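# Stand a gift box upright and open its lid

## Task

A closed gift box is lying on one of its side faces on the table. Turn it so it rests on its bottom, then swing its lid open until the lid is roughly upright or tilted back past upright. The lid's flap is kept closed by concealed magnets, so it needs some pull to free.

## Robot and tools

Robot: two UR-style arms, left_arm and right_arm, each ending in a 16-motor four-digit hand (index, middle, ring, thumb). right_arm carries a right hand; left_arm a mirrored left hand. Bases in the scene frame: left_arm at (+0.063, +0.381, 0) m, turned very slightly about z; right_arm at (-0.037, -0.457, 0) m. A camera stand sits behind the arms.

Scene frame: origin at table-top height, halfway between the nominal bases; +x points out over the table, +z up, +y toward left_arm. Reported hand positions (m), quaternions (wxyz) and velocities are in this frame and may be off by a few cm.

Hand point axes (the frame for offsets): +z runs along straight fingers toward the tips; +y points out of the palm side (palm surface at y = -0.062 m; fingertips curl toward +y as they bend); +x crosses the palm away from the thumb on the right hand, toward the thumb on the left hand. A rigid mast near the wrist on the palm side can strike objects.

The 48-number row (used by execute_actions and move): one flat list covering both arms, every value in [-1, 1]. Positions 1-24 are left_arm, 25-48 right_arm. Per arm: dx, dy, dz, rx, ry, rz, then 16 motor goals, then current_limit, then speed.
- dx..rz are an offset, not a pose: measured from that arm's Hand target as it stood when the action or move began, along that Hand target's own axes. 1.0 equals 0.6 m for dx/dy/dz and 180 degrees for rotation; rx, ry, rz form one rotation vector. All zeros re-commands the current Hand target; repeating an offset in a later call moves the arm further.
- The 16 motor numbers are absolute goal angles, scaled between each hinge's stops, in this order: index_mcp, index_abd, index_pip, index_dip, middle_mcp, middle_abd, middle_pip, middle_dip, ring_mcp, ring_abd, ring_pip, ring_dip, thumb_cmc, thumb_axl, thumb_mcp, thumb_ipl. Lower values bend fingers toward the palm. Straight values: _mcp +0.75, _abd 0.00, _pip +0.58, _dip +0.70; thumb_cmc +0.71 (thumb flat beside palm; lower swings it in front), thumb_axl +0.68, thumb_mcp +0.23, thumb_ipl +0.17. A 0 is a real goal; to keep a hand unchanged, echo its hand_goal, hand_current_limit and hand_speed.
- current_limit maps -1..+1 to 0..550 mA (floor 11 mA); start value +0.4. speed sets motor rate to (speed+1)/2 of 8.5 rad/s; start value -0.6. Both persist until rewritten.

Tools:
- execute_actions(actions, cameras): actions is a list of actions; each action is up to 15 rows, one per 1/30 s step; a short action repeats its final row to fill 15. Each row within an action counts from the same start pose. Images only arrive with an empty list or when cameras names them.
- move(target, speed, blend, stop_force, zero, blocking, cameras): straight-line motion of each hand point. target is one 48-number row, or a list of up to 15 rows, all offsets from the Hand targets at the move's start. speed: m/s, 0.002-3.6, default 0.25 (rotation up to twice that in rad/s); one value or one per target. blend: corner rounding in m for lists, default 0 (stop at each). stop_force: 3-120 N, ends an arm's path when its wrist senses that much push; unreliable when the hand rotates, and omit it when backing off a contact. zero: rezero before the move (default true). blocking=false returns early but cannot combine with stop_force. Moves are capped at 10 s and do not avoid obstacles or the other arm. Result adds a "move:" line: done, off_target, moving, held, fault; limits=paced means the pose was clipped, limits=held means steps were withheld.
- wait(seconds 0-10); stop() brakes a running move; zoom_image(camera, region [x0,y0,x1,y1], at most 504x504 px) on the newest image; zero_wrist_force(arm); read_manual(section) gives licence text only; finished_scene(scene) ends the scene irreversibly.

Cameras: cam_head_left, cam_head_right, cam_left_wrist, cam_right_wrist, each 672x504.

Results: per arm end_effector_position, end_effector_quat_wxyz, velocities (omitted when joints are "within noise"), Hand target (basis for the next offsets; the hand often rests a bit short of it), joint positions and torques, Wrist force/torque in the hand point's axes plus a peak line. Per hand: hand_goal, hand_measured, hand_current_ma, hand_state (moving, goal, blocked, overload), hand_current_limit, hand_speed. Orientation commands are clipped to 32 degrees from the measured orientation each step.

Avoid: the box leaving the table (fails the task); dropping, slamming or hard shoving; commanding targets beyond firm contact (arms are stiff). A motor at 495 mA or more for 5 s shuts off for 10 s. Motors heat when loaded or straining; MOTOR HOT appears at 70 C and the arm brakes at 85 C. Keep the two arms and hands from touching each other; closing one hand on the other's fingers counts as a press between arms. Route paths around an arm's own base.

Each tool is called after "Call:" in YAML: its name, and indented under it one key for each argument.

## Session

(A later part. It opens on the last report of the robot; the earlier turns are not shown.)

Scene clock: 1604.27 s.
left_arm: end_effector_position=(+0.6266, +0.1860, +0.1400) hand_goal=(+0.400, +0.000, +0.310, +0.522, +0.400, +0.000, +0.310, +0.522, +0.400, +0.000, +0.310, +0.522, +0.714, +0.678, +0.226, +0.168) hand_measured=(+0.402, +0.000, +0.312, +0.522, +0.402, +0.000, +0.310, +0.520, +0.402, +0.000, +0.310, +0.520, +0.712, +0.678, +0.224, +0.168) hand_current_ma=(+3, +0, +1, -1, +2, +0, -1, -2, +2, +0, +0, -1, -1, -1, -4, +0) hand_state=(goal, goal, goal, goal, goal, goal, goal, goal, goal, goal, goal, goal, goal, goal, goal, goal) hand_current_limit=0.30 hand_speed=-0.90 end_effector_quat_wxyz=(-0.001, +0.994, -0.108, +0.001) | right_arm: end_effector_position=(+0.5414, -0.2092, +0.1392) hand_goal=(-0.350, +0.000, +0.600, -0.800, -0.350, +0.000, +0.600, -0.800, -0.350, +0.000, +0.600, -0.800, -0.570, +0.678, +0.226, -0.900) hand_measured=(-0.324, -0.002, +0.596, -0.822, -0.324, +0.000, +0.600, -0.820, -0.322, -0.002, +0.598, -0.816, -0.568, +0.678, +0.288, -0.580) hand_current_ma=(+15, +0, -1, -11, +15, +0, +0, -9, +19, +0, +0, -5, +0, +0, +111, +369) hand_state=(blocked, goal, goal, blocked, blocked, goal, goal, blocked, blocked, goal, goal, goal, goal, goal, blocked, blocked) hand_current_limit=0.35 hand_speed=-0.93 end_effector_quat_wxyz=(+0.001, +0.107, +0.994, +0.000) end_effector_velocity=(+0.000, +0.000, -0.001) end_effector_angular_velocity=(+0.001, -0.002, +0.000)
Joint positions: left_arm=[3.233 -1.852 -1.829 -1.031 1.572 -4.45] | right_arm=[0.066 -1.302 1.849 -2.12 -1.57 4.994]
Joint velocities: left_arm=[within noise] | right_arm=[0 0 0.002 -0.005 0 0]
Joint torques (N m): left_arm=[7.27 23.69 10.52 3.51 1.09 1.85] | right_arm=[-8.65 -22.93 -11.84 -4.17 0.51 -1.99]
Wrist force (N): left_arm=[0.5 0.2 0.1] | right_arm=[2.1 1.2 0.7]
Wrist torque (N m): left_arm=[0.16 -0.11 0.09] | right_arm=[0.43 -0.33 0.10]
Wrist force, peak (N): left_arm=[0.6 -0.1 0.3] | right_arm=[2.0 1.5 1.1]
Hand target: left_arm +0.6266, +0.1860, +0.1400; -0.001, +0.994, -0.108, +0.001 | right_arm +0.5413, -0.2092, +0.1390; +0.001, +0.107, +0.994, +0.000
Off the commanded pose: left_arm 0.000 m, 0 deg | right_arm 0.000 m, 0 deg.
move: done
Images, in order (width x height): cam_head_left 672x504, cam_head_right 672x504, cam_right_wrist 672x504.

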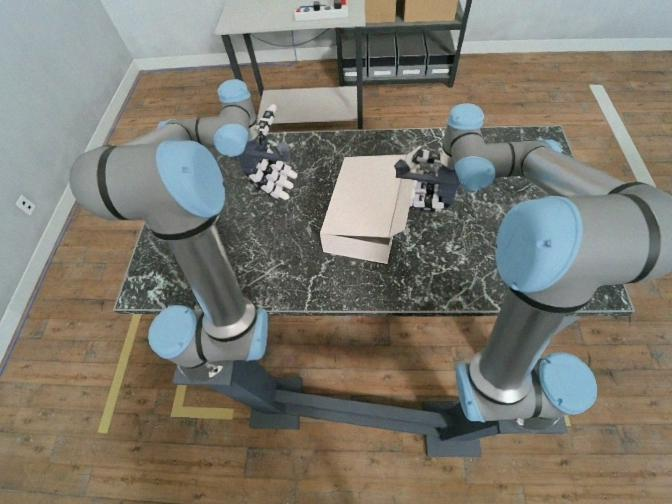

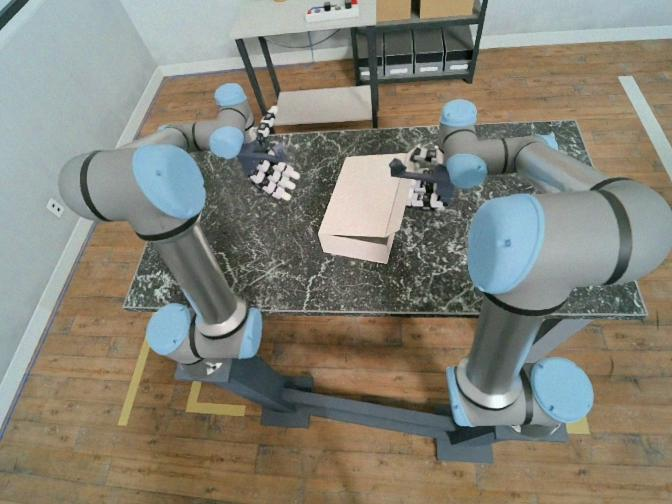

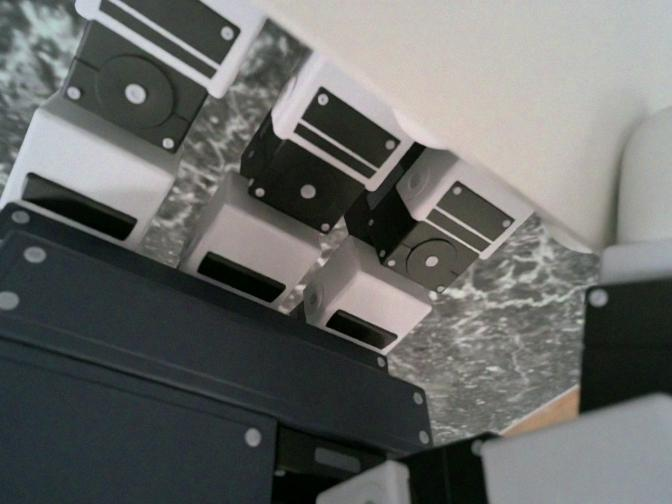

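Call:
move:
  target:
    - [0,0,0,0,0,0,0.4,0,0.31,0.522,0.4,0,0.31,0.522,0.4,0,0.31,0.522,0.714,0.678,0.226,0.168,0.3,-0.9,0,0.0465,-0.1065,0,0,0,-0.35,0,0.6,-0.8,-0.35,0,0.6,-0.8,-0.35,0,0.6,-0.8,-0.571,0.678,0.226,-0.9,0.35,-0.93]
    - [0,0,0,0,0,0,0.4,0,0.31,0.522,0.4,0,0.31,0.522,0.4,0,0.31,0.522,0.714,0.678,0.226,0.168,0.3,-0.9,0,0.1238,-0.1987,0,0,0,-0.35,0,0.6,-0.8,-0.35,0,0.6,-0.8,-0.35,0,0.6,-0.8,-0.571,0.678,0.226,-0.9,0.35,-0.93]
    - [0,0,0,0,0,0,0.4,0,0.31,0.522,0.4,0,0.31,0.522,0.4,0,0.31,0.522,0.714,0.678,0.226,0.168,0.3,-0.9,0,0.2282,-0.259,0,0,0,-0.35,0,0.6,-0.8,-0.35,0,0.6,-0.8,-0.35,0,0.6,-0.8,-0.571,0.678,0.226,-0.9,0.35,-0.93]
  speed: 0.06
  blend: [0.01,0.01,0]
  cameras: ["cam_head_right","cam_head_left","cam_right_wrist","cam_left_wrist"]

Call:
zoom_image:
  camera: "cam_head_left"
  region: [300, 100, 470, 270]

Call:
zoom_image:
  camera: "cam_head_right"
  region: [300, 100, 470, 270]

Scene clock: 1637.00 s.
left_arm: end_effector_position=(+0.6266, +0.1860, +0.1400) hand_goal=(+0.400, +0.000, +0.310, +0.522, +0.400, +0.000, +0.310, +0.522, +0.400, +0.000, +0.310, +0.522, +0.714, +0.678, +0.226, +0.168) hand_measured=(+0.402, +0.000, +0.312, +0.522, +0.402, +0.000, +0.310, +0.520, +0.402, +0.000, +0.310, +0.520, +0.712, +0.678, +0.224, +0.168) hand_current_ma=(+3, +0, +1, -1, +2, +0, -1, -2, +2, +0, +0, -1, -1, -1, -4, +0) hand_state=(goal, goal, goal, goal, goal, goal, goal, goal, goal, goal, goal, goal, goal, goal, goal, goal) hand_current_limit=0.30 hand_speed=-0.90 end_effector_quat_wxyz=(-0.001, +0.994, -0.108, +0.001) | right_arm: end_effector_position=(+0.5702, -0.0754, +0.2944) hand_goal=(-0.350, +0.000, +0.600, -0.800, -0.350, +0.000, +0.600, -0.800, -0.350, +0.000, +0.600, -0.800, -0.570, +0.678, +0.226, -0.900) hand_measured=(-0.320, +0.006, +0.582, -0.856, -0.324, +0.008, +0.602, -0.806, -0.326, -0.002, +0.600, -0.802, -0.566, +0.680, +0.294, -0.604) hand_current_ma=(+20, +1, -7, -57, +15, +1, +0, -1, +13, +0, +0, +0, +1, +0, +136, +371) hand_state=(blocked, goal, goal, blocked, blocked, goal, goal, goal, blocked, goal, goal, goal, goal, goal, blocked, blocked) hand_current_limit=0.35 hand_speed=-0.93 end_effector_quat_wxyz=(+0.001, +0.107, +0.994, +0.000)
Joint positions: left_arm=[3.233 -1.852 -1.829 -1.031 1.572 -4.45] | right_arm=[0.282 -1.238 1.342 -1.676 -1.571 5.21]
Joint torques (N m): left_arm=[7.04 24.05 11.77 3.12 1.22 1.86] | right_arm=[-9.3 -49.49 -15.74 -4.12 -1.17 -2.37]
Wrist force (N): left_arm=[0.1 -0.1 0.3] | right_arm=[-0.3 0.6 2.2]
Wrist torque (N m): left_arm=[0.10 -0.05 0.07] | right_arm=[0.45 -0.10 0.22]
Wrist force, peak (N): left_arm=[0.8 -0.1 0.1] | right_arm=[0.1 1.1 2.7]
Hand target: left_arm +0.6266, +0.1860, +0.1400; -0.001, +0.994, -0.108, +0.001 | right_arm +0.5702, -0.0755, +0.2945; +0.001, +0.107, +0.994, +0.000
Off the commanded pose: left_arm 0.000 m, 0 deg | right_arm 0.000 m, 0 deg.
move: done

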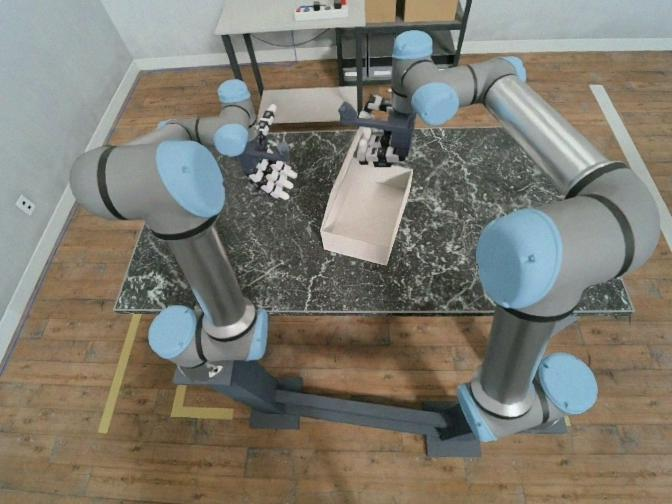

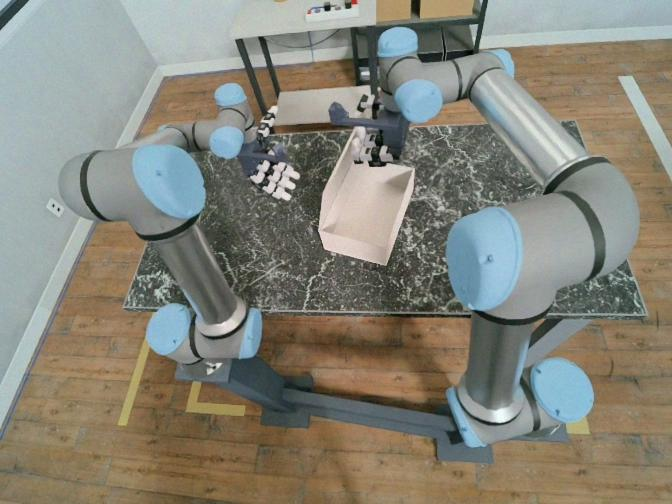

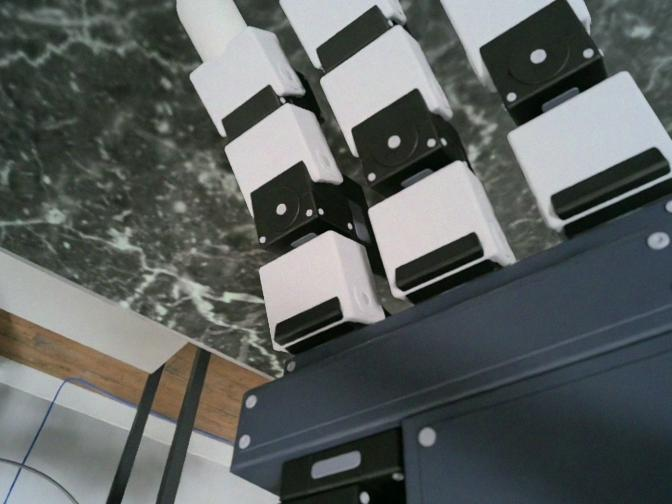

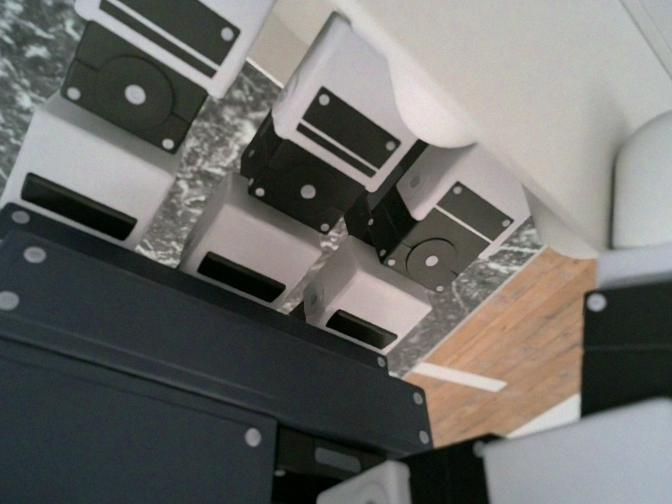

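Scaled by 2.965.

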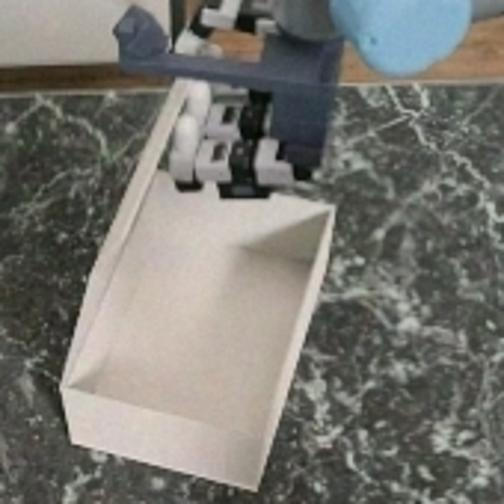

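Scaled by 2.965.

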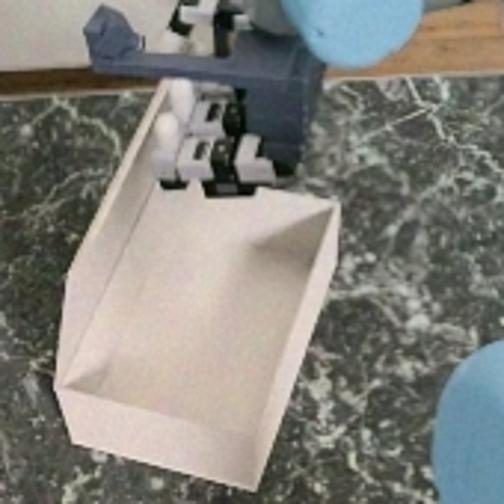

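Call:
move:
  target:
    - [0,0,0,0,0,0,0.4,0,0.31,0.522,0.4,0,0.31,0.522,0.4,0,0.31,0.522,0.714,0.678,0.226,0.168,0.3,-0.9,0,0.0883,-0.0195,0,0,0,-0.35,0,0.6,-0.8,-0.35,0,0.6,-0.8,-0.35,0,0.6,-0.8,-0.571,0.678,0.226,-0.9,0.35,-0.93]
    - [0,0,0,0,0,0,0.4,0,0.31,0.522,0.4,0,0.31,0.522,0.4,0,0.31,0.522,0.714,0.678,0.226,0.168,0.3,-0.9,0,0.1633,-0.018,0,0,0,-0.35,0,0.6,-0.8,-0.35,0,0.6,-0.8,-0.35,0,0.6,-0.8,-0.571,0.678,0.226,-0.9,0.35,-0.93]
  speed: 0.05
  stop_force: 6
  cameras: ["cam_head_right","cam_head_left","cam_left_wrist","cam_right_wrist"]

Call:
zoom_image:
  camera: "cam_head_left"
  region: [280, 90, 450, 270]

Call:
zoom_image:
  camera: "cam_head_right"
  region: [280, 90, 450, 270]

Scene clock: 1665.03 s.
left_arm: end_effector_position=(+0.6266, +0.1860, +0.1400) hand_goal=(+0.400, +0.000, +0.310, +0.522, +0.400, +0.000, +0.310, +0.522, +0.400, +0.000, +0.310, +0.522, +0.714, +0.678, +0.226, +0.168) hand_measured=(+0.402, +0.000, +0.312, +0.522, +0.402, +0.000, +0.310, +0.520, +0.402, +0.000, +0.310, +0.520, +0.712, +0.678, +0.224, +0.168) hand_current_ma=(+3, +0, +1, -1, +2, +0, -1, -2, +2, +0, +0, -1, -1, -1, -4, +0) hand_state=(goal, goal, goal, goal, goal, goal, goal, goal, goal, goal, goal, goal, goal, goal, goal, goal) hand_current_limit=0.30 hand_speed=-0.90 end_effector_quat_wxyz=(-0.001, +0.994, -0.108, +0.001) | right_arm: end_effector_position=(+0.5911, +0.0202, +0.3054) hand_goal=(-0.350, +0.000, +0.600, -0.800, -0.350, +0.000, +0.600, -0.800, -0.350, +0.000, +0.600, -0.800, -0.570, +0.678, +0.226, -0.900) hand_measured=(-0.320, +0.002, +0.582, -0.856, -0.324, +0.004, +0.598, -0.828, -0.328, -0.002, +0.600, -0.802, -0.566, +0.680, +0.294, -0.604) hand_current_ma=(+21, +0, -7, -57, +17, +0, +0, -16, +12, +0, +0, +0, +0, +0, +136, +371) hand_state=(blocked, goal, goal, blocked, blocked, goal, goal, blocked, blocked, goal, goal, goal, goal, goal, blocked, blocked) hand_current_limit=0.35 hand_speed=-0.93 end_effector_quat_wxyz=(+0.001, +0.107, +0.994, +0.000)
Joint positions: left_arm=[3.233 -1.852 -1.829 -1.031 1.572 -4.45] | right_arm=[0.407 -1.066 1.066 -1.572 -1.571 5.335]
Joint torques (N m): left_arm=[7.09 24.39 12.7 2.92 1.09 1.94] | right_arm=[-9.1 -57.83 -16.78 -4.55 -0.59 -2.15]
Wrist force (N): left_arm=[0.4 -0.1 0.1] | right_arm=[0.3 -0.1 3.6]
Wrist torque (N m): left_arm=[0.11 -0.09 0.09] | right_arm=[0.47 -0.10 0.03]
Wrist force, peak (N): left_arm=[0.9 0.1 0.3] | right_arm=[0.3 -0.1 3.6]
Hand target: left_arm +0.6266, +0.1860, +0.1400; -0.001, +0.994, -0.108, +0.001 | right_arm +0.5911, +0.0202, +0.3054; +0.001, +0.107, +0.994, +0.000
Off the commanded pose: left_arm 0.000 m, 0 deg | right_arm 0.000 m, 0 deg.
move: done

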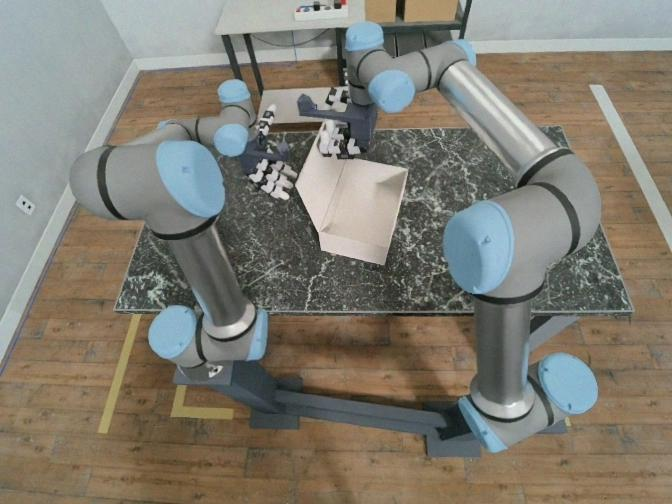

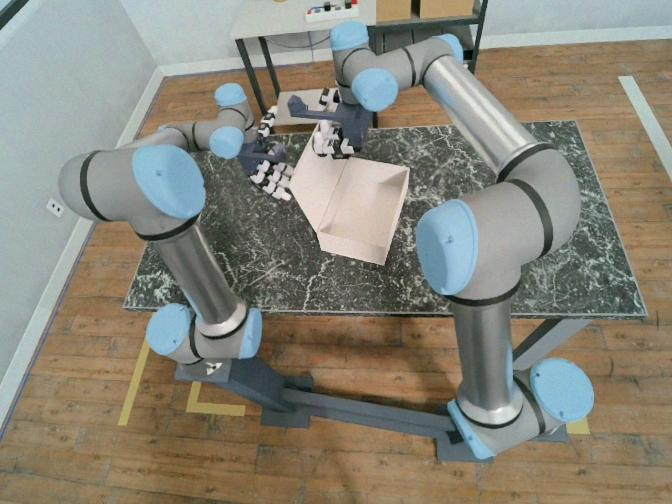

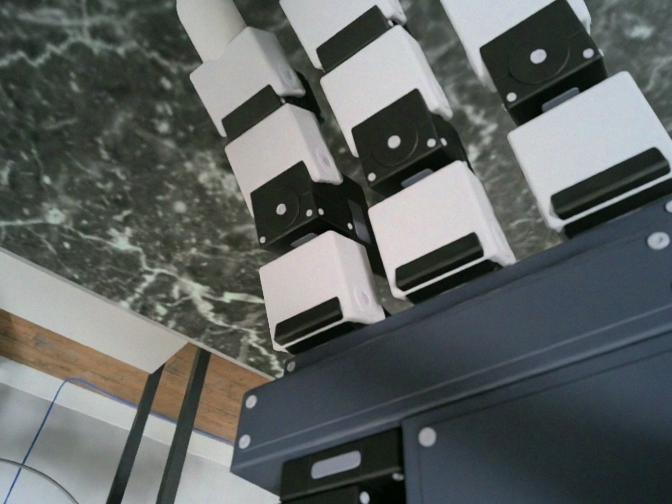

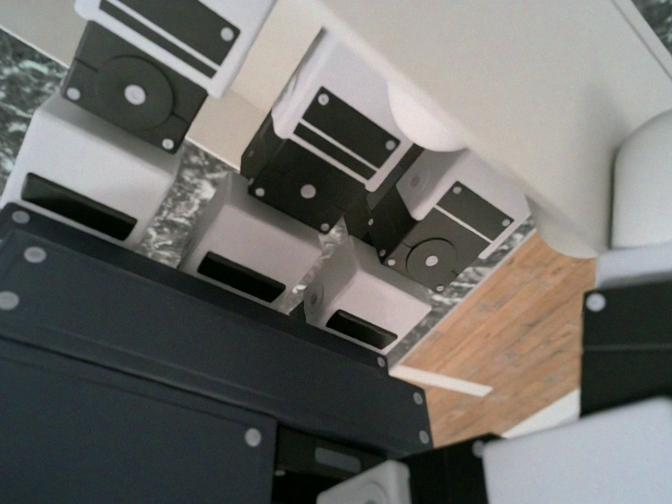

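Scaled by 2.800.

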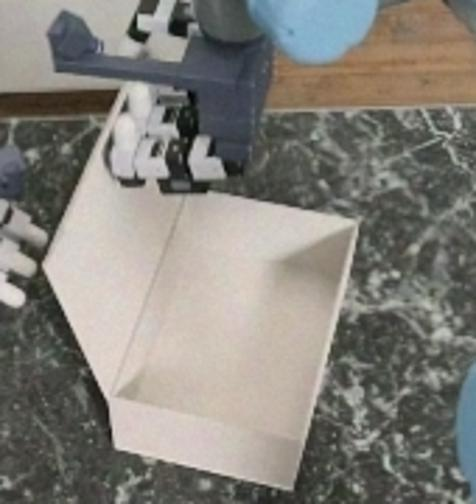

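Scaled by 2.800.

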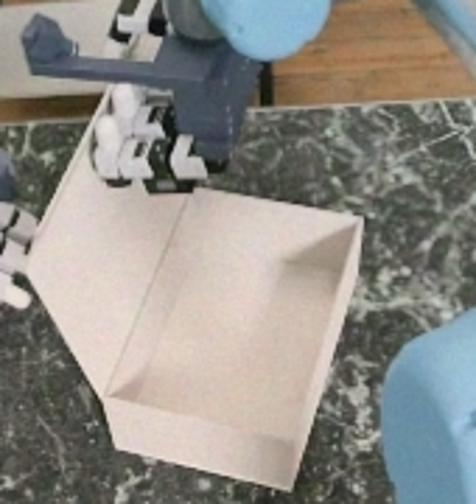

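Call:
move:
  target: [0,0.07,0,0,0,0,0.4,0,0.31,0.522,0.4,0,0.31,0.522,0.4,0,0.31,0.522,0.714,0.678,0.226,0.168,0.3,-0.9,0,0,0,0,0,0,-0.35,0,0.6,-0.8,-0.35,0,0.6,-0.8,-0.35,0,0.6,-0.8,-0.571,0.678,0.226,-0.9,0.35,-0.93]
  speed: 0.05
  stop_force: 3
  cameras: ["cam_head_left","cam_left_wrist"]

Call:
zoom_image:
  camera: "cam_head_left"
  region: [230, 70, 450, 270]

Scene clock: 1704.80 s.
left_arm: end_effector_position=(+0.6176, +0.1450, +0.1399) hand_goal=(+0.400, +0.000, +0.310, +0.522, +0.400, +0.000, +0.310, +0.522, +0.400, +0.000, +0.310, +0.522, +0.714, +0.678, +0.226, +0.168) hand_measured=(+0.402, +0.000, +0.312, +0.522, +0.402, +0.000, +0.310, +0.520, +0.402, +0.000, +0.310, +0.520, +0.712, +0.678, +0.224, +0.168) hand_current_ma=(+3, +0, +1, -1, +2, +0, -1, -2, +3, +0, +0, -1, -1, -1, -4, +0) hand_state=(goal, goal, goal, goal, goal, goal, goal, goal, goal, goal, goal, goal, goal, goal, goal, goal) hand_current_limit=0.30 hand_speed=-0.90 end_effector_quat_wxyz=(-0.001, +0.994, -0.108, +0.001) | right_arm: end_effector_position=(+0.5911, +0.0202, +0.3054) hand_goal=(-0.350, +0.000, +0.600, -0.800, -0.350, +0.000, +0.600, -0.800, -0.350, +0.000, +0.600, -0.800, -0.570, +0.678, +0.226, -0.900) hand_measured=(-0.320, +0.002, +0.582, -0.856, -0.324, +0.004, +0.598, -0.828, -0.328, -0.002, +0.600, -0.802, -0.566, +0.680, +0.294, -0.604) hand_current_ma=(+21, +0, -7, -57, +17, +0, +0, -16, +12, +0, +0, +0, +0, +0, +136, +371) hand_state=(blocked, goal, goal, blocked, blocked, goal, goal, blocked, blocked, goal, goal, goal, goal, goal, blocked, blocked) hand_current_limit=0.35 hand_speed=-0.93 end_effector_quat_wxyz=(+0.001, +0.107, +0.994, +0.000)
Joint positions: left_arm=[3.159 -1.853 -1.828 -1.031 1.572 -4.524] | right_arm=[0.407 -1.066 1.066 -1.572 -1.571 5.335]
Joint torques (N m): left_arm=[8.75 29.96 15.02 0.93 1.42 2.09] | right_arm=[-8.75 -57.5 -17.29 -4.52 1.9 -2.19]
Wrist force (N): left_arm=[0.5 -0.2 0.0] | right_arm=[0.3 0.0 3.3]
Wrist torque (N m): left_arm=[0.11 -0.11 0.03] | right_arm=[0.50 -0.10 0.03]
Wrist force, peak (N): left_arm=[0.6 -0.7 0.3] | right_arm=[0.5 -0.2 3.6]
Hand target: left_arm +0.6176, +0.1450, +0.1399; -0.001, +0.994, -0.108, +0.001 | right_arm +0.5911, +0.0202, +0.3054; +0.001, +0.107, +0.994, +0.000
Off the commanded pose: left_arm 0.000 m, 0 deg | right_arm 0.000 m, 0 deg.
move: done
Images, in order (width x height): cam_head_left 672x504, cam_left_wrist 672x504.

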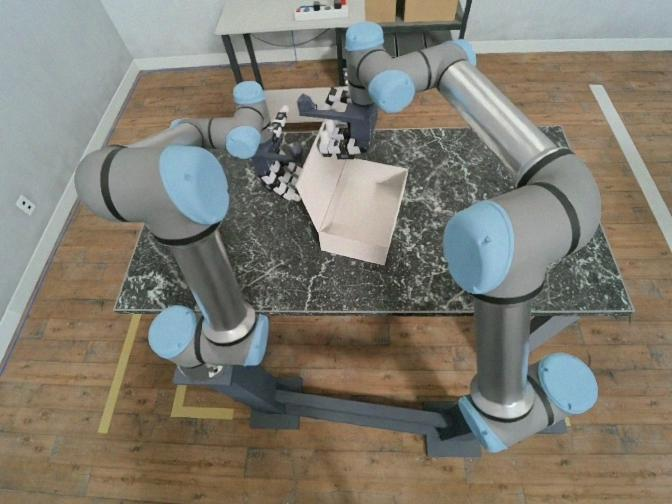

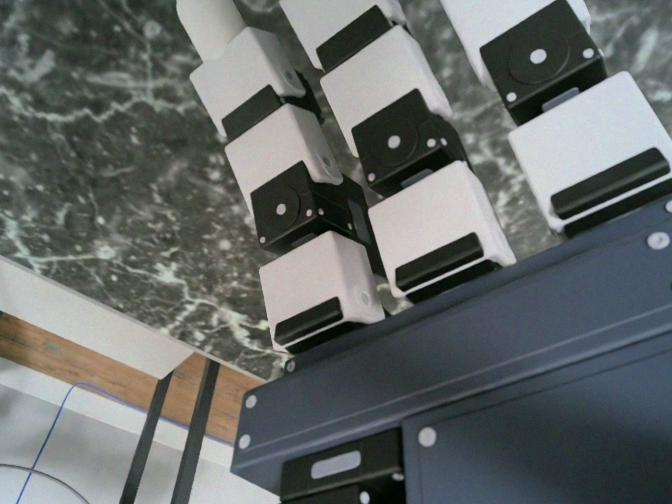

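Scaled by 2.291.

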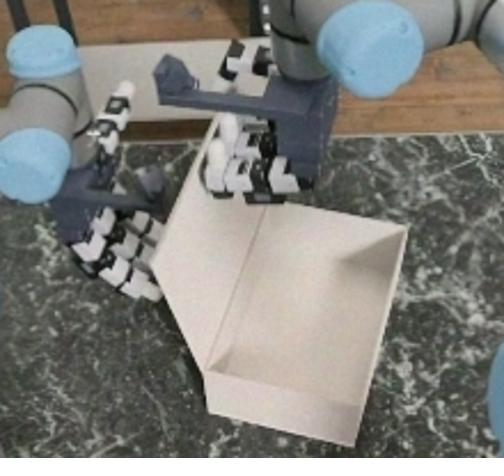

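Call:
move:
  target: [0,0,0,0,0,0,0.4,0,0.31,0.522,0.4,0,0.31,0.522,0.4,0,0.31,0.522,0.714,0.678,0.226,0.168,0.3,-0.9,0,0,0,0,0,0,-0.35,0,0.6,-0.8,-0.35,0,0.6,-0.8,-0.35,0,0.6,-0.8,-0.571,0.678,0.7,0.2,0.3,-0.93]
  cameras: ["cam_head_left","cam_head_right","cam_right_wrist"]

Call:
zoom_image:
  camera: "cam_head_left"
  region: [230, 70, 450, 270]

Call:
zoom_image:
  camera: "cam_head_right"
  region: [230, 70, 450, 270]

Scene clock: 1728.00 s.
left_arm: end_effector_position=(+0.6176, +0.1450, +0.1399) hand_goal=(+0.400, +0.000, +0.310, +0.522, +0.400, +0.000, +0.310, +0.522, +0.400, +0.000, +0.310, +0.522, +0.714, +0.678, +0.226, +0.168) hand_measured=(+0.402, +0.000, +0.312, +0.522, +0.402, +0.000, +0.310, +0.520, +0.402, +0.000, +0.310, +0.520, +0.712, +0.678, +0.224, +0.168) hand_current_ma=(+3, +0, +1, -1, +2, +0, -1, -2, +3, +0, +0, -1, -1, -1, -4, +0) hand_state=(goal, goal, goal, goal, goal, goal, goal, goal, goal, goal, goal, goal, goal, goal, goal, goal) hand_current_limit=0.30 hand_speed=-0.90 end_effector_quat_wxyz=(-0.001, +0.994, -0.108, +0.001) | right_arm: end_effector_position=(+0.5911, +0.0202, +0.3054) hand_goal=(-0.350, +0.000, +0.600, -0.800, -0.350, +0.000, +0.600, -0.800, -0.350, +0.000, +0.600, -0.800, -0.570, +0.678, +0.700, +0.200) hand_measured=(-0.328, +0.002, +0.606, -0.802, -0.330, +0.002, +0.604, -0.804, -0.328, -0.002, +0.600, -0.802, -0.568, +0.680, +0.692, +0.186) hand_current_ma=(+11, +0, +1, +0, +9, +0, +0, +0, +12, +0, +0, +0, +0, +0, -3, -3) hand_state=(blocked, goal, goal, goal, goal, goal, goal, goal, blocked, goal, goal, goal, goal, goal, goal, moving) hand_current_limit=0.30 hand_speed=-0.93 end_effector_quat_wxyz=(+0.001, +0.107, +0.994, +0.000)
Joint positions: left_arm=[3.159 -1.853 -1.828 -1.031 1.572 -4.524] | right_arm=[0.407 -1.066 1.066 -1.572 -1.571 5.335]
Joint torques (N m): left_arm=[-7.81 35.76 14.46 4.19 0.46 0.28] | right_arm=[-3.67 -37.42 -17.44 -1.72 1.93 -2.03]
Wrist force (N): left_arm=[0.4 -0.4 0.6] | right_arm=[0.6 0.4 -0.4]
Wrist torque (N m): left_arm=[0.04 -0.08 0.03] | right_arm=[0.39 -0.10 0.15]
Wrist force, peak (N): left_arm=[0.2 -1.5 0.3] | right_arm=[0.3 -0.1 3.7]
Hand target: left_arm +0.6176, +0.1450, +0.1399; -0.001, +0.994, -0.108, +0.001 | right_arm +0.5911, +0.0202, +0.3054; +0.001, +0.107, +0.994, +0.000
Off the commanded pose: left_arm 0.000 m, 0 deg | right_arm 0.000 m, 0 deg.
move: moving (right_arm; no rest 5 s after the path's end)
Images, in order (width x height): cam_head_left 672x504, cam_head_right 672x504, cam_right_wrist 672x504.

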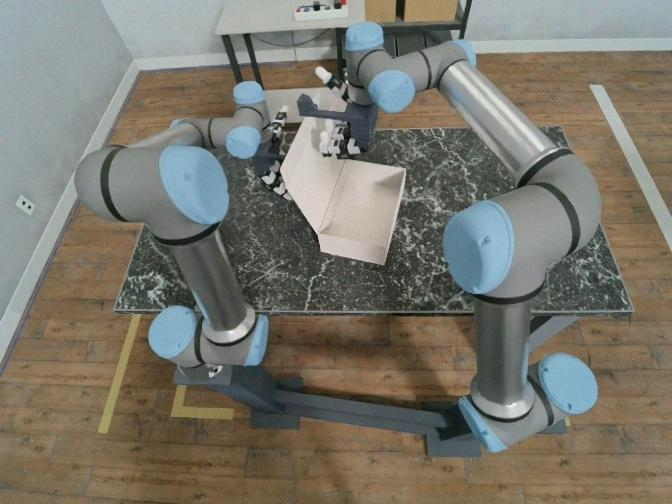

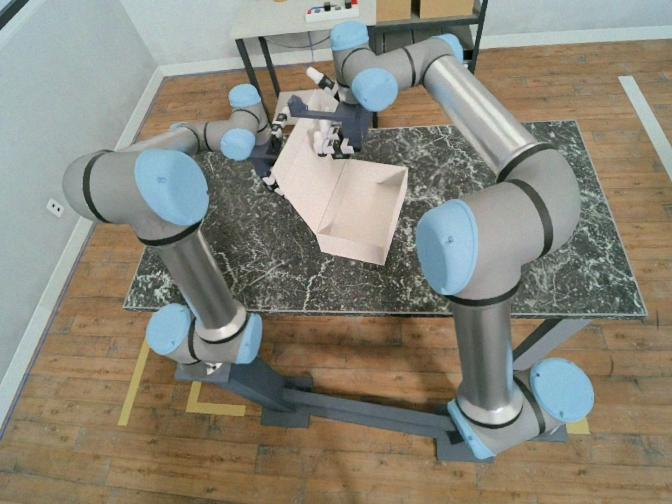

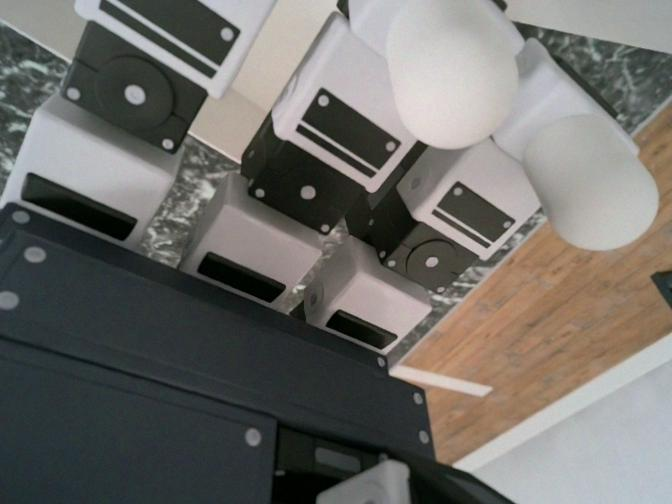

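Scaled by 2.291.

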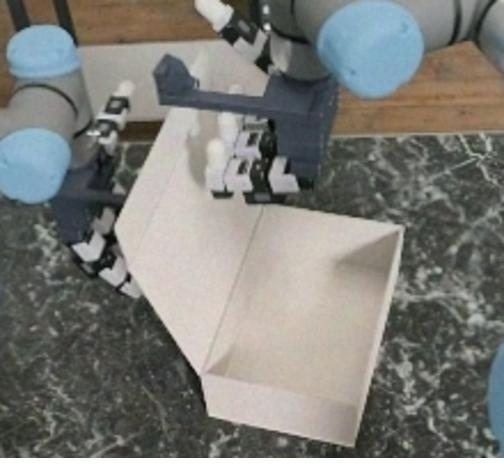

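Scaled by 2.291.

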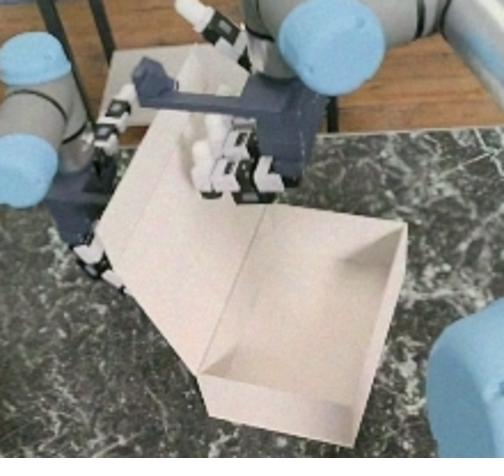

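Call:
move:
  target: [0,0,0,0,0,0,0.4,0,0.31,0.522,0.4,0,0.31,0.522,0.4,0,0.31,0.522,0.714,0.678,0.226,0.168,0.3,-0.9,0,-0.4,0,0,0,0,-0.35,0,0.6,-0.8,-0.35,0,0.6,-0.8,-0.35,0,0.6,-0.8,-0.571,0.678,0.7,0.2,0.3,-0.93]
  speed: 0.15

Call:
move:
  target: [0,-0.05,0,0,0,0,0.4,0,0.31,0.522,0.4,0,0.31,0.522,0.4,0,0.31,0.522,0.714,0.678,0.226,0.168,0.3,-0.9,0,-0.1,0,0,0,0,-0.35,0,0.6,-0.8,-0.35,0,0.6,-0.8,-0.35,0,0.6,-0.8,-0.571,0.678,0.7,0.2,0.3,-0.93]
  speed: 0.05
  cameras: ["cam_head_left","cam_head_right","cam_left_wrist"]

Call:
zoom_image:
  camera: "cam_head_left"
  region: [230, 70, 450, 270]

Call:
zoom_image:
  camera: "cam_head_right"
  region: [230, 70, 450, 270]

Scene clock: 1745.80 s.
left_arm: end_effector_position=(+0.6176, +0.1450, +0.1399) hand_goal=(+0.400, +0.000, +0.310, +0.522, +0.400, +0.000, +0.310, +0.522, +0.400, +0.000, +0.310, +0.522, +0.714, +0.678, +0.226, +0.168) hand_measured=(+0.402, +0.000, +0.312, +0.522, +0.402, +0.000, +0.310, +0.520, +0.402, +0.000, +0.310, +0.520, +0.712, +0.678, +0.224, +0.168) hand_current_ma=(+3, +0, +1, -1, +2, +0, -1, -2, +3, +0, +0, -1, -1, -1, -4, +0) hand_state=(goal, goal, goal, goal, goal, goal, goal, goal, goal, goal, goal, goal, goal, goal, goal, goal) hand_current_limit=0.30 hand_speed=-0.90 end_effector_quat_wxyz=(-0.001, +0.994, -0.108, +0.001) | right_arm: end_effector_position=(+0.5400, -0.2142, +0.3052) hand_goal=(-0.350, +0.000, +0.600, -0.800, -0.350, +0.000, +0.600, -0.800, -0.350, +0.000, +0.600, -0.800, -0.570, +0.678, +0.700, +0.200) hand_measured=(-0.330, +0.002, +0.606, -0.802, -0.332, +0.002, +0.604, -0.804, -0.328, -0.002, +0.600, -0.802, -0.568, +0.680, +0.692, +0.196) hand_current_ma=(+10, +0, +1, +0, +9, +0, +0, +0, +12, +0, +0, +0, +0, +0, -2, -1) hand_state=(blocked, goal, goal, goal, goal, goal, goal, goal, blocked, goal, goal, goal, goal, goal, goal, goal) hand_current_limit=0.30 hand_speed=-0.93 end_effector_quat_wxyz=(+0.001, +0.107, +0.994, +0.000)
Joint positions: left_arm=[3.159 -1.853 -1.828 -1.031 1.572 -4.524] | right_arm=[0.057 -1.439 1.565 -1.699 -1.57 4.985]
Joint torques (N m): left_arm=[-9.09 35.35 14.95 4.26 -0.44 -1.36] | right_arm=[1.85 -24.25 -28.1 -1.3 1.12 0.88]
Wrist force (N): left_arm=[0.4 -0.4 0.1] | right_arm=[0.4 0.5 -0.2]
Wrist torque (N m): left_arm=[0.08 -0.08 0.03] | right_arm=[0.42 -0.15 0.07]
Wrist force, peak (N): left_arm=[0.4 -0.8 0.2] | right_arm=[0.6 2.1 -0.1]
Hand target: left_arm +0.6176, +0.1450, +0.1399; -0.001, +0.994, -0.108, +0.001 | right_arm +0.5400, -0.2143, +0.3052; +0.001, +0.107, +0.994, +0.000
Off the commanded pose: left_arm 0.000 m, 0 deg | right_arm 0.000 m, 0 deg.
move: done

Scene clock: 1747.30 s.
left_arm: end_effector_position=(+0.6240, +0.1744, +0.1399) hand_goal=(+0.400, +0.000, +0.310, +0.522, +0.400, +0.000, +0.310, +0.522, +0.400, +0.000, +0.310, +0.522, +0.714, +0.678, +0.226, +0.168) hand_measured=(+0.402, +0.000, +0.312, +0.522, +0.402, +0.000, +0.310, +0.520, +0.402, +0.000, +0.310, +0.520, +0.712, +0.678, +0.224, +0.168) hand_current_ma=(+3, +0, +1, -1, +2, +0, -1, -2, +3, +0, +0, -1, -1, -1, -4, +0) hand_state=(goal, goal, goal, goal, goal, goal, goal, goal, goal, goal, goal, goal, goal, goal, goal, goal) hand_current_limit=0.30 hand_speed=-0.90 end_effector_quat_wxyz=(-0.001, +0.994, -0.108, +0.001) | right_arm: end_effector_position=(+0.5271, -0.2730, +0.3051) hand_goal=(-0.350, +0.000, +0.600, -0.800, -0.350, +0.000, +0.600, -0.800, -0.350, +0.000, +0.600, -0.800, -0.570, +0.678, +0.700, +0.200) hand_measured=(-0.330, +0.002, +0.606, -0.802, -0.332, +0.002, +0.604, -0.802, -0.328, -0.002, +0.600, -0.802, -0.568, +0.680, +0.692, +0.196) hand_current_ma=(+10, +0, +1, +0, +9, +0, +0, +0, +12, +0, +0, +0, +0, +0, -2, -1) hand_state=(blocked, goal, goal, goal, goal, goal, goal, goal, blocked, goal, goal, goal, goal, goal, goal, goal) hand_current_limit=0.30 hand_speed=-0.93 end_effector_quat_wxyz=(+0.001, +0.107, +0.994, +0.000) end_effector_velocity=(+0.001, +0.002, +0.000) end_effector_angular_velocity=(+0.000, +0.000, +0.000)
Joint positions: left_arm=[3.212 -1.851 -1.829 -1.03 1.572 -4.471] | right_arm=[-0.054 -1.504 1.637 -1.706 -1.57 4.874]
Joint velocities: left_arm=[within noise] | right_arm=[0.005 0.002 -0.002 0 0 0.005]
Joint torques (N m): left_arm=[-10.84 37.2 15.86 4.12 -1.92 -1.94] | right_arm=[10.03 -16.34 -32.34 -3.39 1.86 1.69]
Wrist force (N): left_arm=[0.5 -0.4 0.4] | right_arm=[0.8 0.6 0.1]
Wrist torque (N m): left_arm=[0.08 -0.08 0.00] | right_arm=[0.38 -0.18 0.13]
Wrist force, peak (N): left_arm=[0.2 -0.6 0.8] | right_arm=[0.4 1.2 -0.3]
Hand target: left_arm +0.6240, +0.1743, +0.1399; -0.001, +0.994, -0.108, +0.001 | right_arm +0.5272, -0.2729, +0.3051; +0.001, +0.107, +0.994, +0.000
Off the commanded pose: left_arm 0.000 m, 0 deg | right_arm 0.000 m, 0 deg.
move: done
Images, in order (width x height): cam_head_left 672x504, cam_head_right 672x504, cam_left_wrist 672x504.

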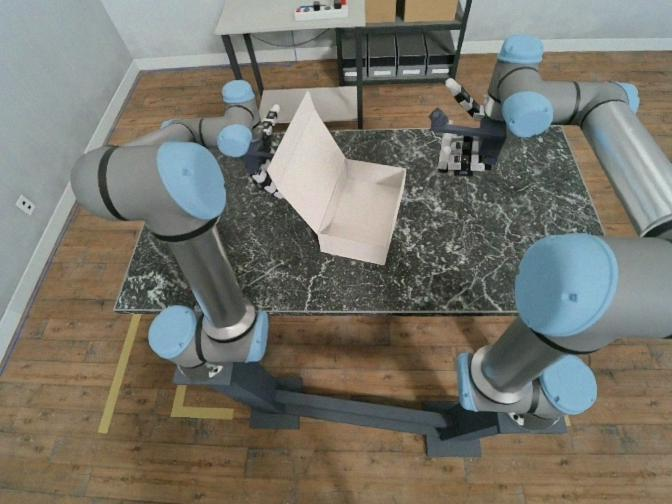

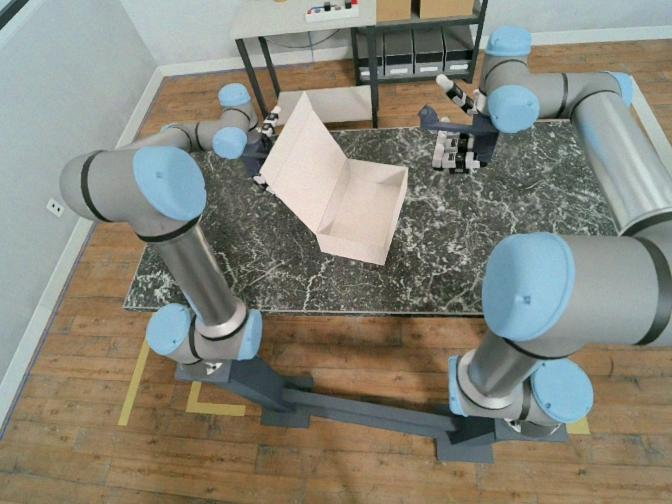

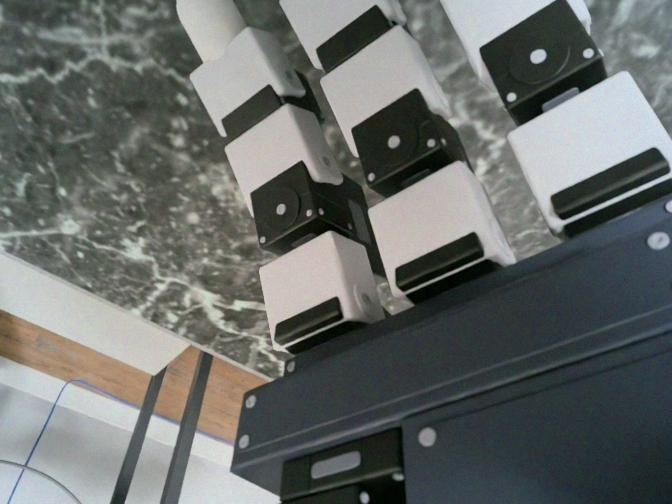

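Scaled by 2.291.

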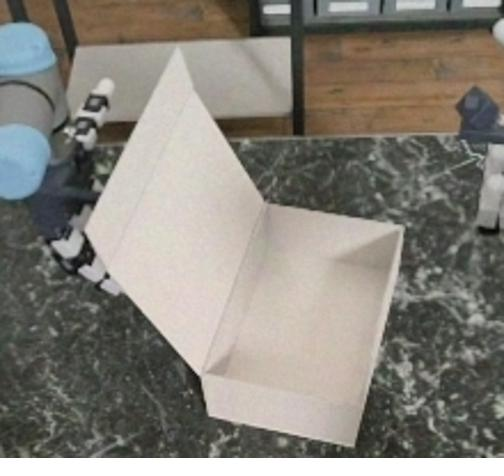

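Scaled by 2.291.

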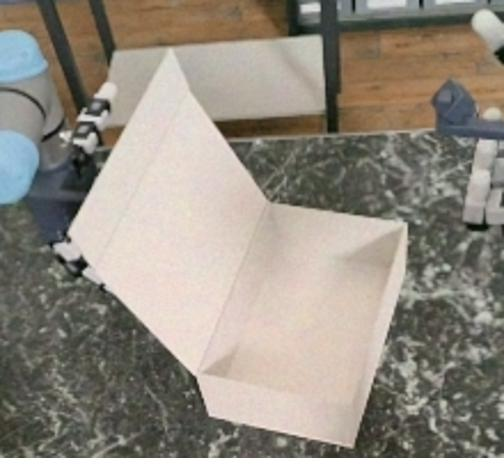

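Call:
move:
  target: [0,-0.05,0,0,0,0,0.4,0,0.31,0.522,0.4,0,0.31,0.522,0.4,0,0.31,0.522,0.714,0.678,0.226,0.168,0.3,-0.9,0,-0.1,0,0,0,0,-0.35,0,0.6,-0.8,-0.35,0,0.6,-0.8,-0.35,0,0.6,-0.8,0.714,0.678,0.226,0.168,0.3,-0.7]
  speed: 0.06
  cameras: ["cam_head_left","cam_head_right","cam_left_wrist"]

Call:
zoom_image:
  camera: "cam_head_left"
  region: [230, 70, 450, 270]

Call:
zoom_image:
  camera: "cam_head_right"
  region: [230, 70, 450, 270]

Scene clock: 1772.40 s.
left_arm: end_effector_position=(+0.6305, +0.2036, +0.1400) hand_goal=(+0.400, +0.000, +0.310, +0.522, +0.400, +0.000, +0.310, +0.522, +0.400, +0.000, +0.310, +0.522, +0.714, +0.678, +0.226, +0.168) hand_measured=(+0.402, +0.000, +0.312, +0.522, +0.402, +0.000, +0.310, +0.520, +0.402, +0.000, +0.310, +0.520, +0.712, +0.678, +0.224, +0.168) hand_current_ma=(+3, +0, +1, -1, +2, +0, -1, -2, +3, +0, +0, -1, -1, -1, -4, +0) hand_state=(goal, goal, goal, goal, goal, goal, goal, goal, goal, goal, goal, goal, goal, goal, goal, goal) hand_current_limit=0.30 hand_speed=-0.90 end_effector_quat_wxyz=(-0.001, +0.994, -0.108, +0.001) | right_arm: end_effector_position=(+0.5144, -0.3315, +0.3050) hand_goal=(-0.350, +0.000, +0.600, -0.800, -0.350, +0.000, +0.600, -0.800, -0.350, +0.000, +0.600, -0.800, +0.714, +0.678, +0.226, +0.168) hand_measured=(-0.330, +0.002, +0.606, -0.802, -0.332, +0.002, +0.604, -0.802, -0.328, -0.002, +0.600, -0.802, +0.712, +0.680, +0.224, +0.168) hand_current_ma=(+10, +0, +1, +0, +9, +0, +0, +0, +12, +0, +0, +0, +0, +0, +0, +0) hand_state=(blocked, goal, goal, goal, goal, goal, goal, goal, blocked, goal, goal, goal, goal, goal, goal, goal) hand_current_limit=0.30 hand_speed=-0.70 end_effector_quat_wxyz=(+0.001, +0.107, +0.994, +0.000)
Joint positions: left_arm=[3.264 -1.853 -1.827 -1.031 1.572 -4.419] | right_arm=[-0.172 -1.555 1.691 -1.708 -1.57 4.756]
Joint torques (N m): left_arm=[-9.87 28.44 18.6 0.92 -1.82 -1.95] | right_arm=[10.28 -14.77 -32.77 -3.43 1.44 1.61]
Wrist force (N): left_arm=[0.5 -0.9 0.2] | right_arm=[0.2 0.5 -0.4]
Wrist torque (N m): left_arm=[0.02 -0.10 0.07] | right_arm=[0.37 -0.01 0.03]
Wrist force, peak (N): left_arm=[0.4 -1.0 0.5] | right_arm=[0.8 1.2 0.0]
Hand target: left_arm +0.6304, +0.2036, +0.1400; -0.001, +0.994, -0.108, +0.001 | right_arm +0.5144, -0.3315, +0.3050; +0.001, +0.107, +0.994, +0.000
Off the commanded pose: left_arm 0.000 m, 0 deg | right_arm 0.000 m, 0 deg.
move: done
Images, in order (width x height): cam_head_left 672x504, cam_head_right 672x504, cam_left_wrist 672x504.

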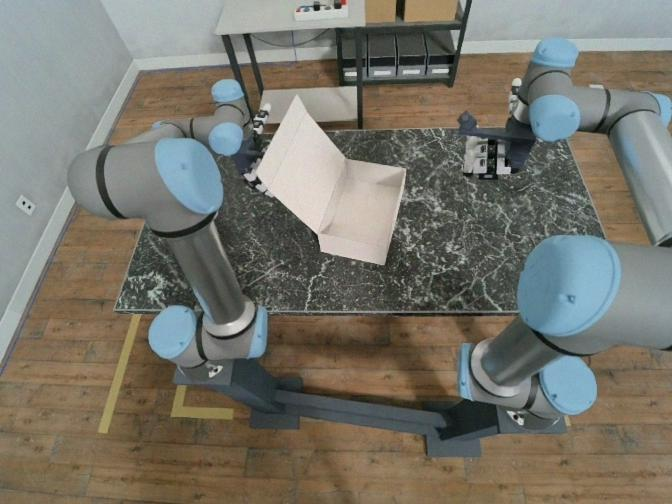

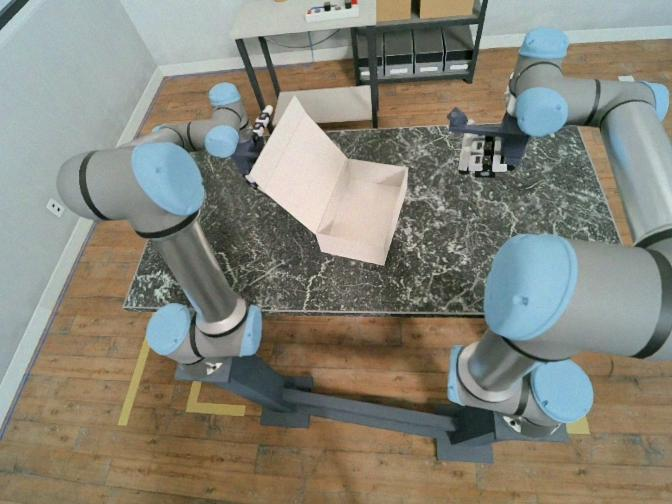

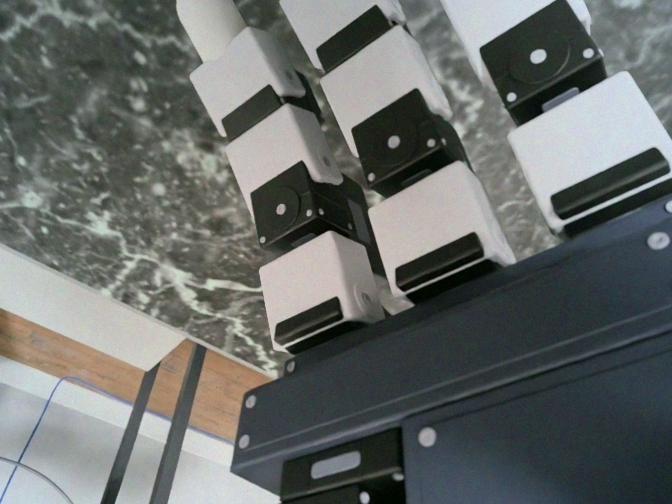

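Scaled by 2.291.

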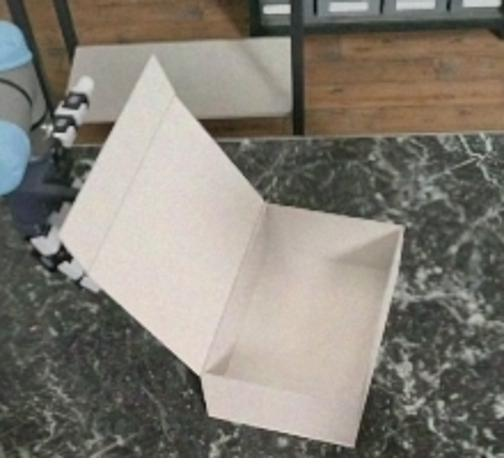

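Scaled by 2.291.

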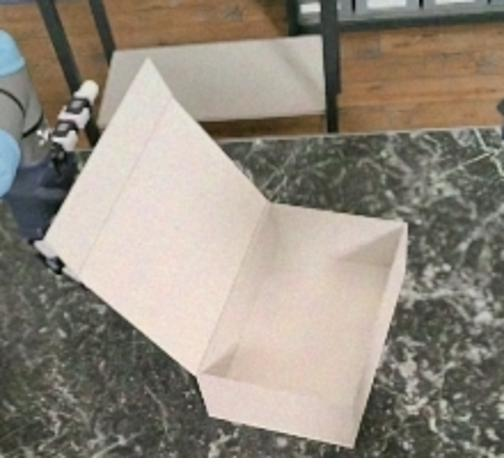

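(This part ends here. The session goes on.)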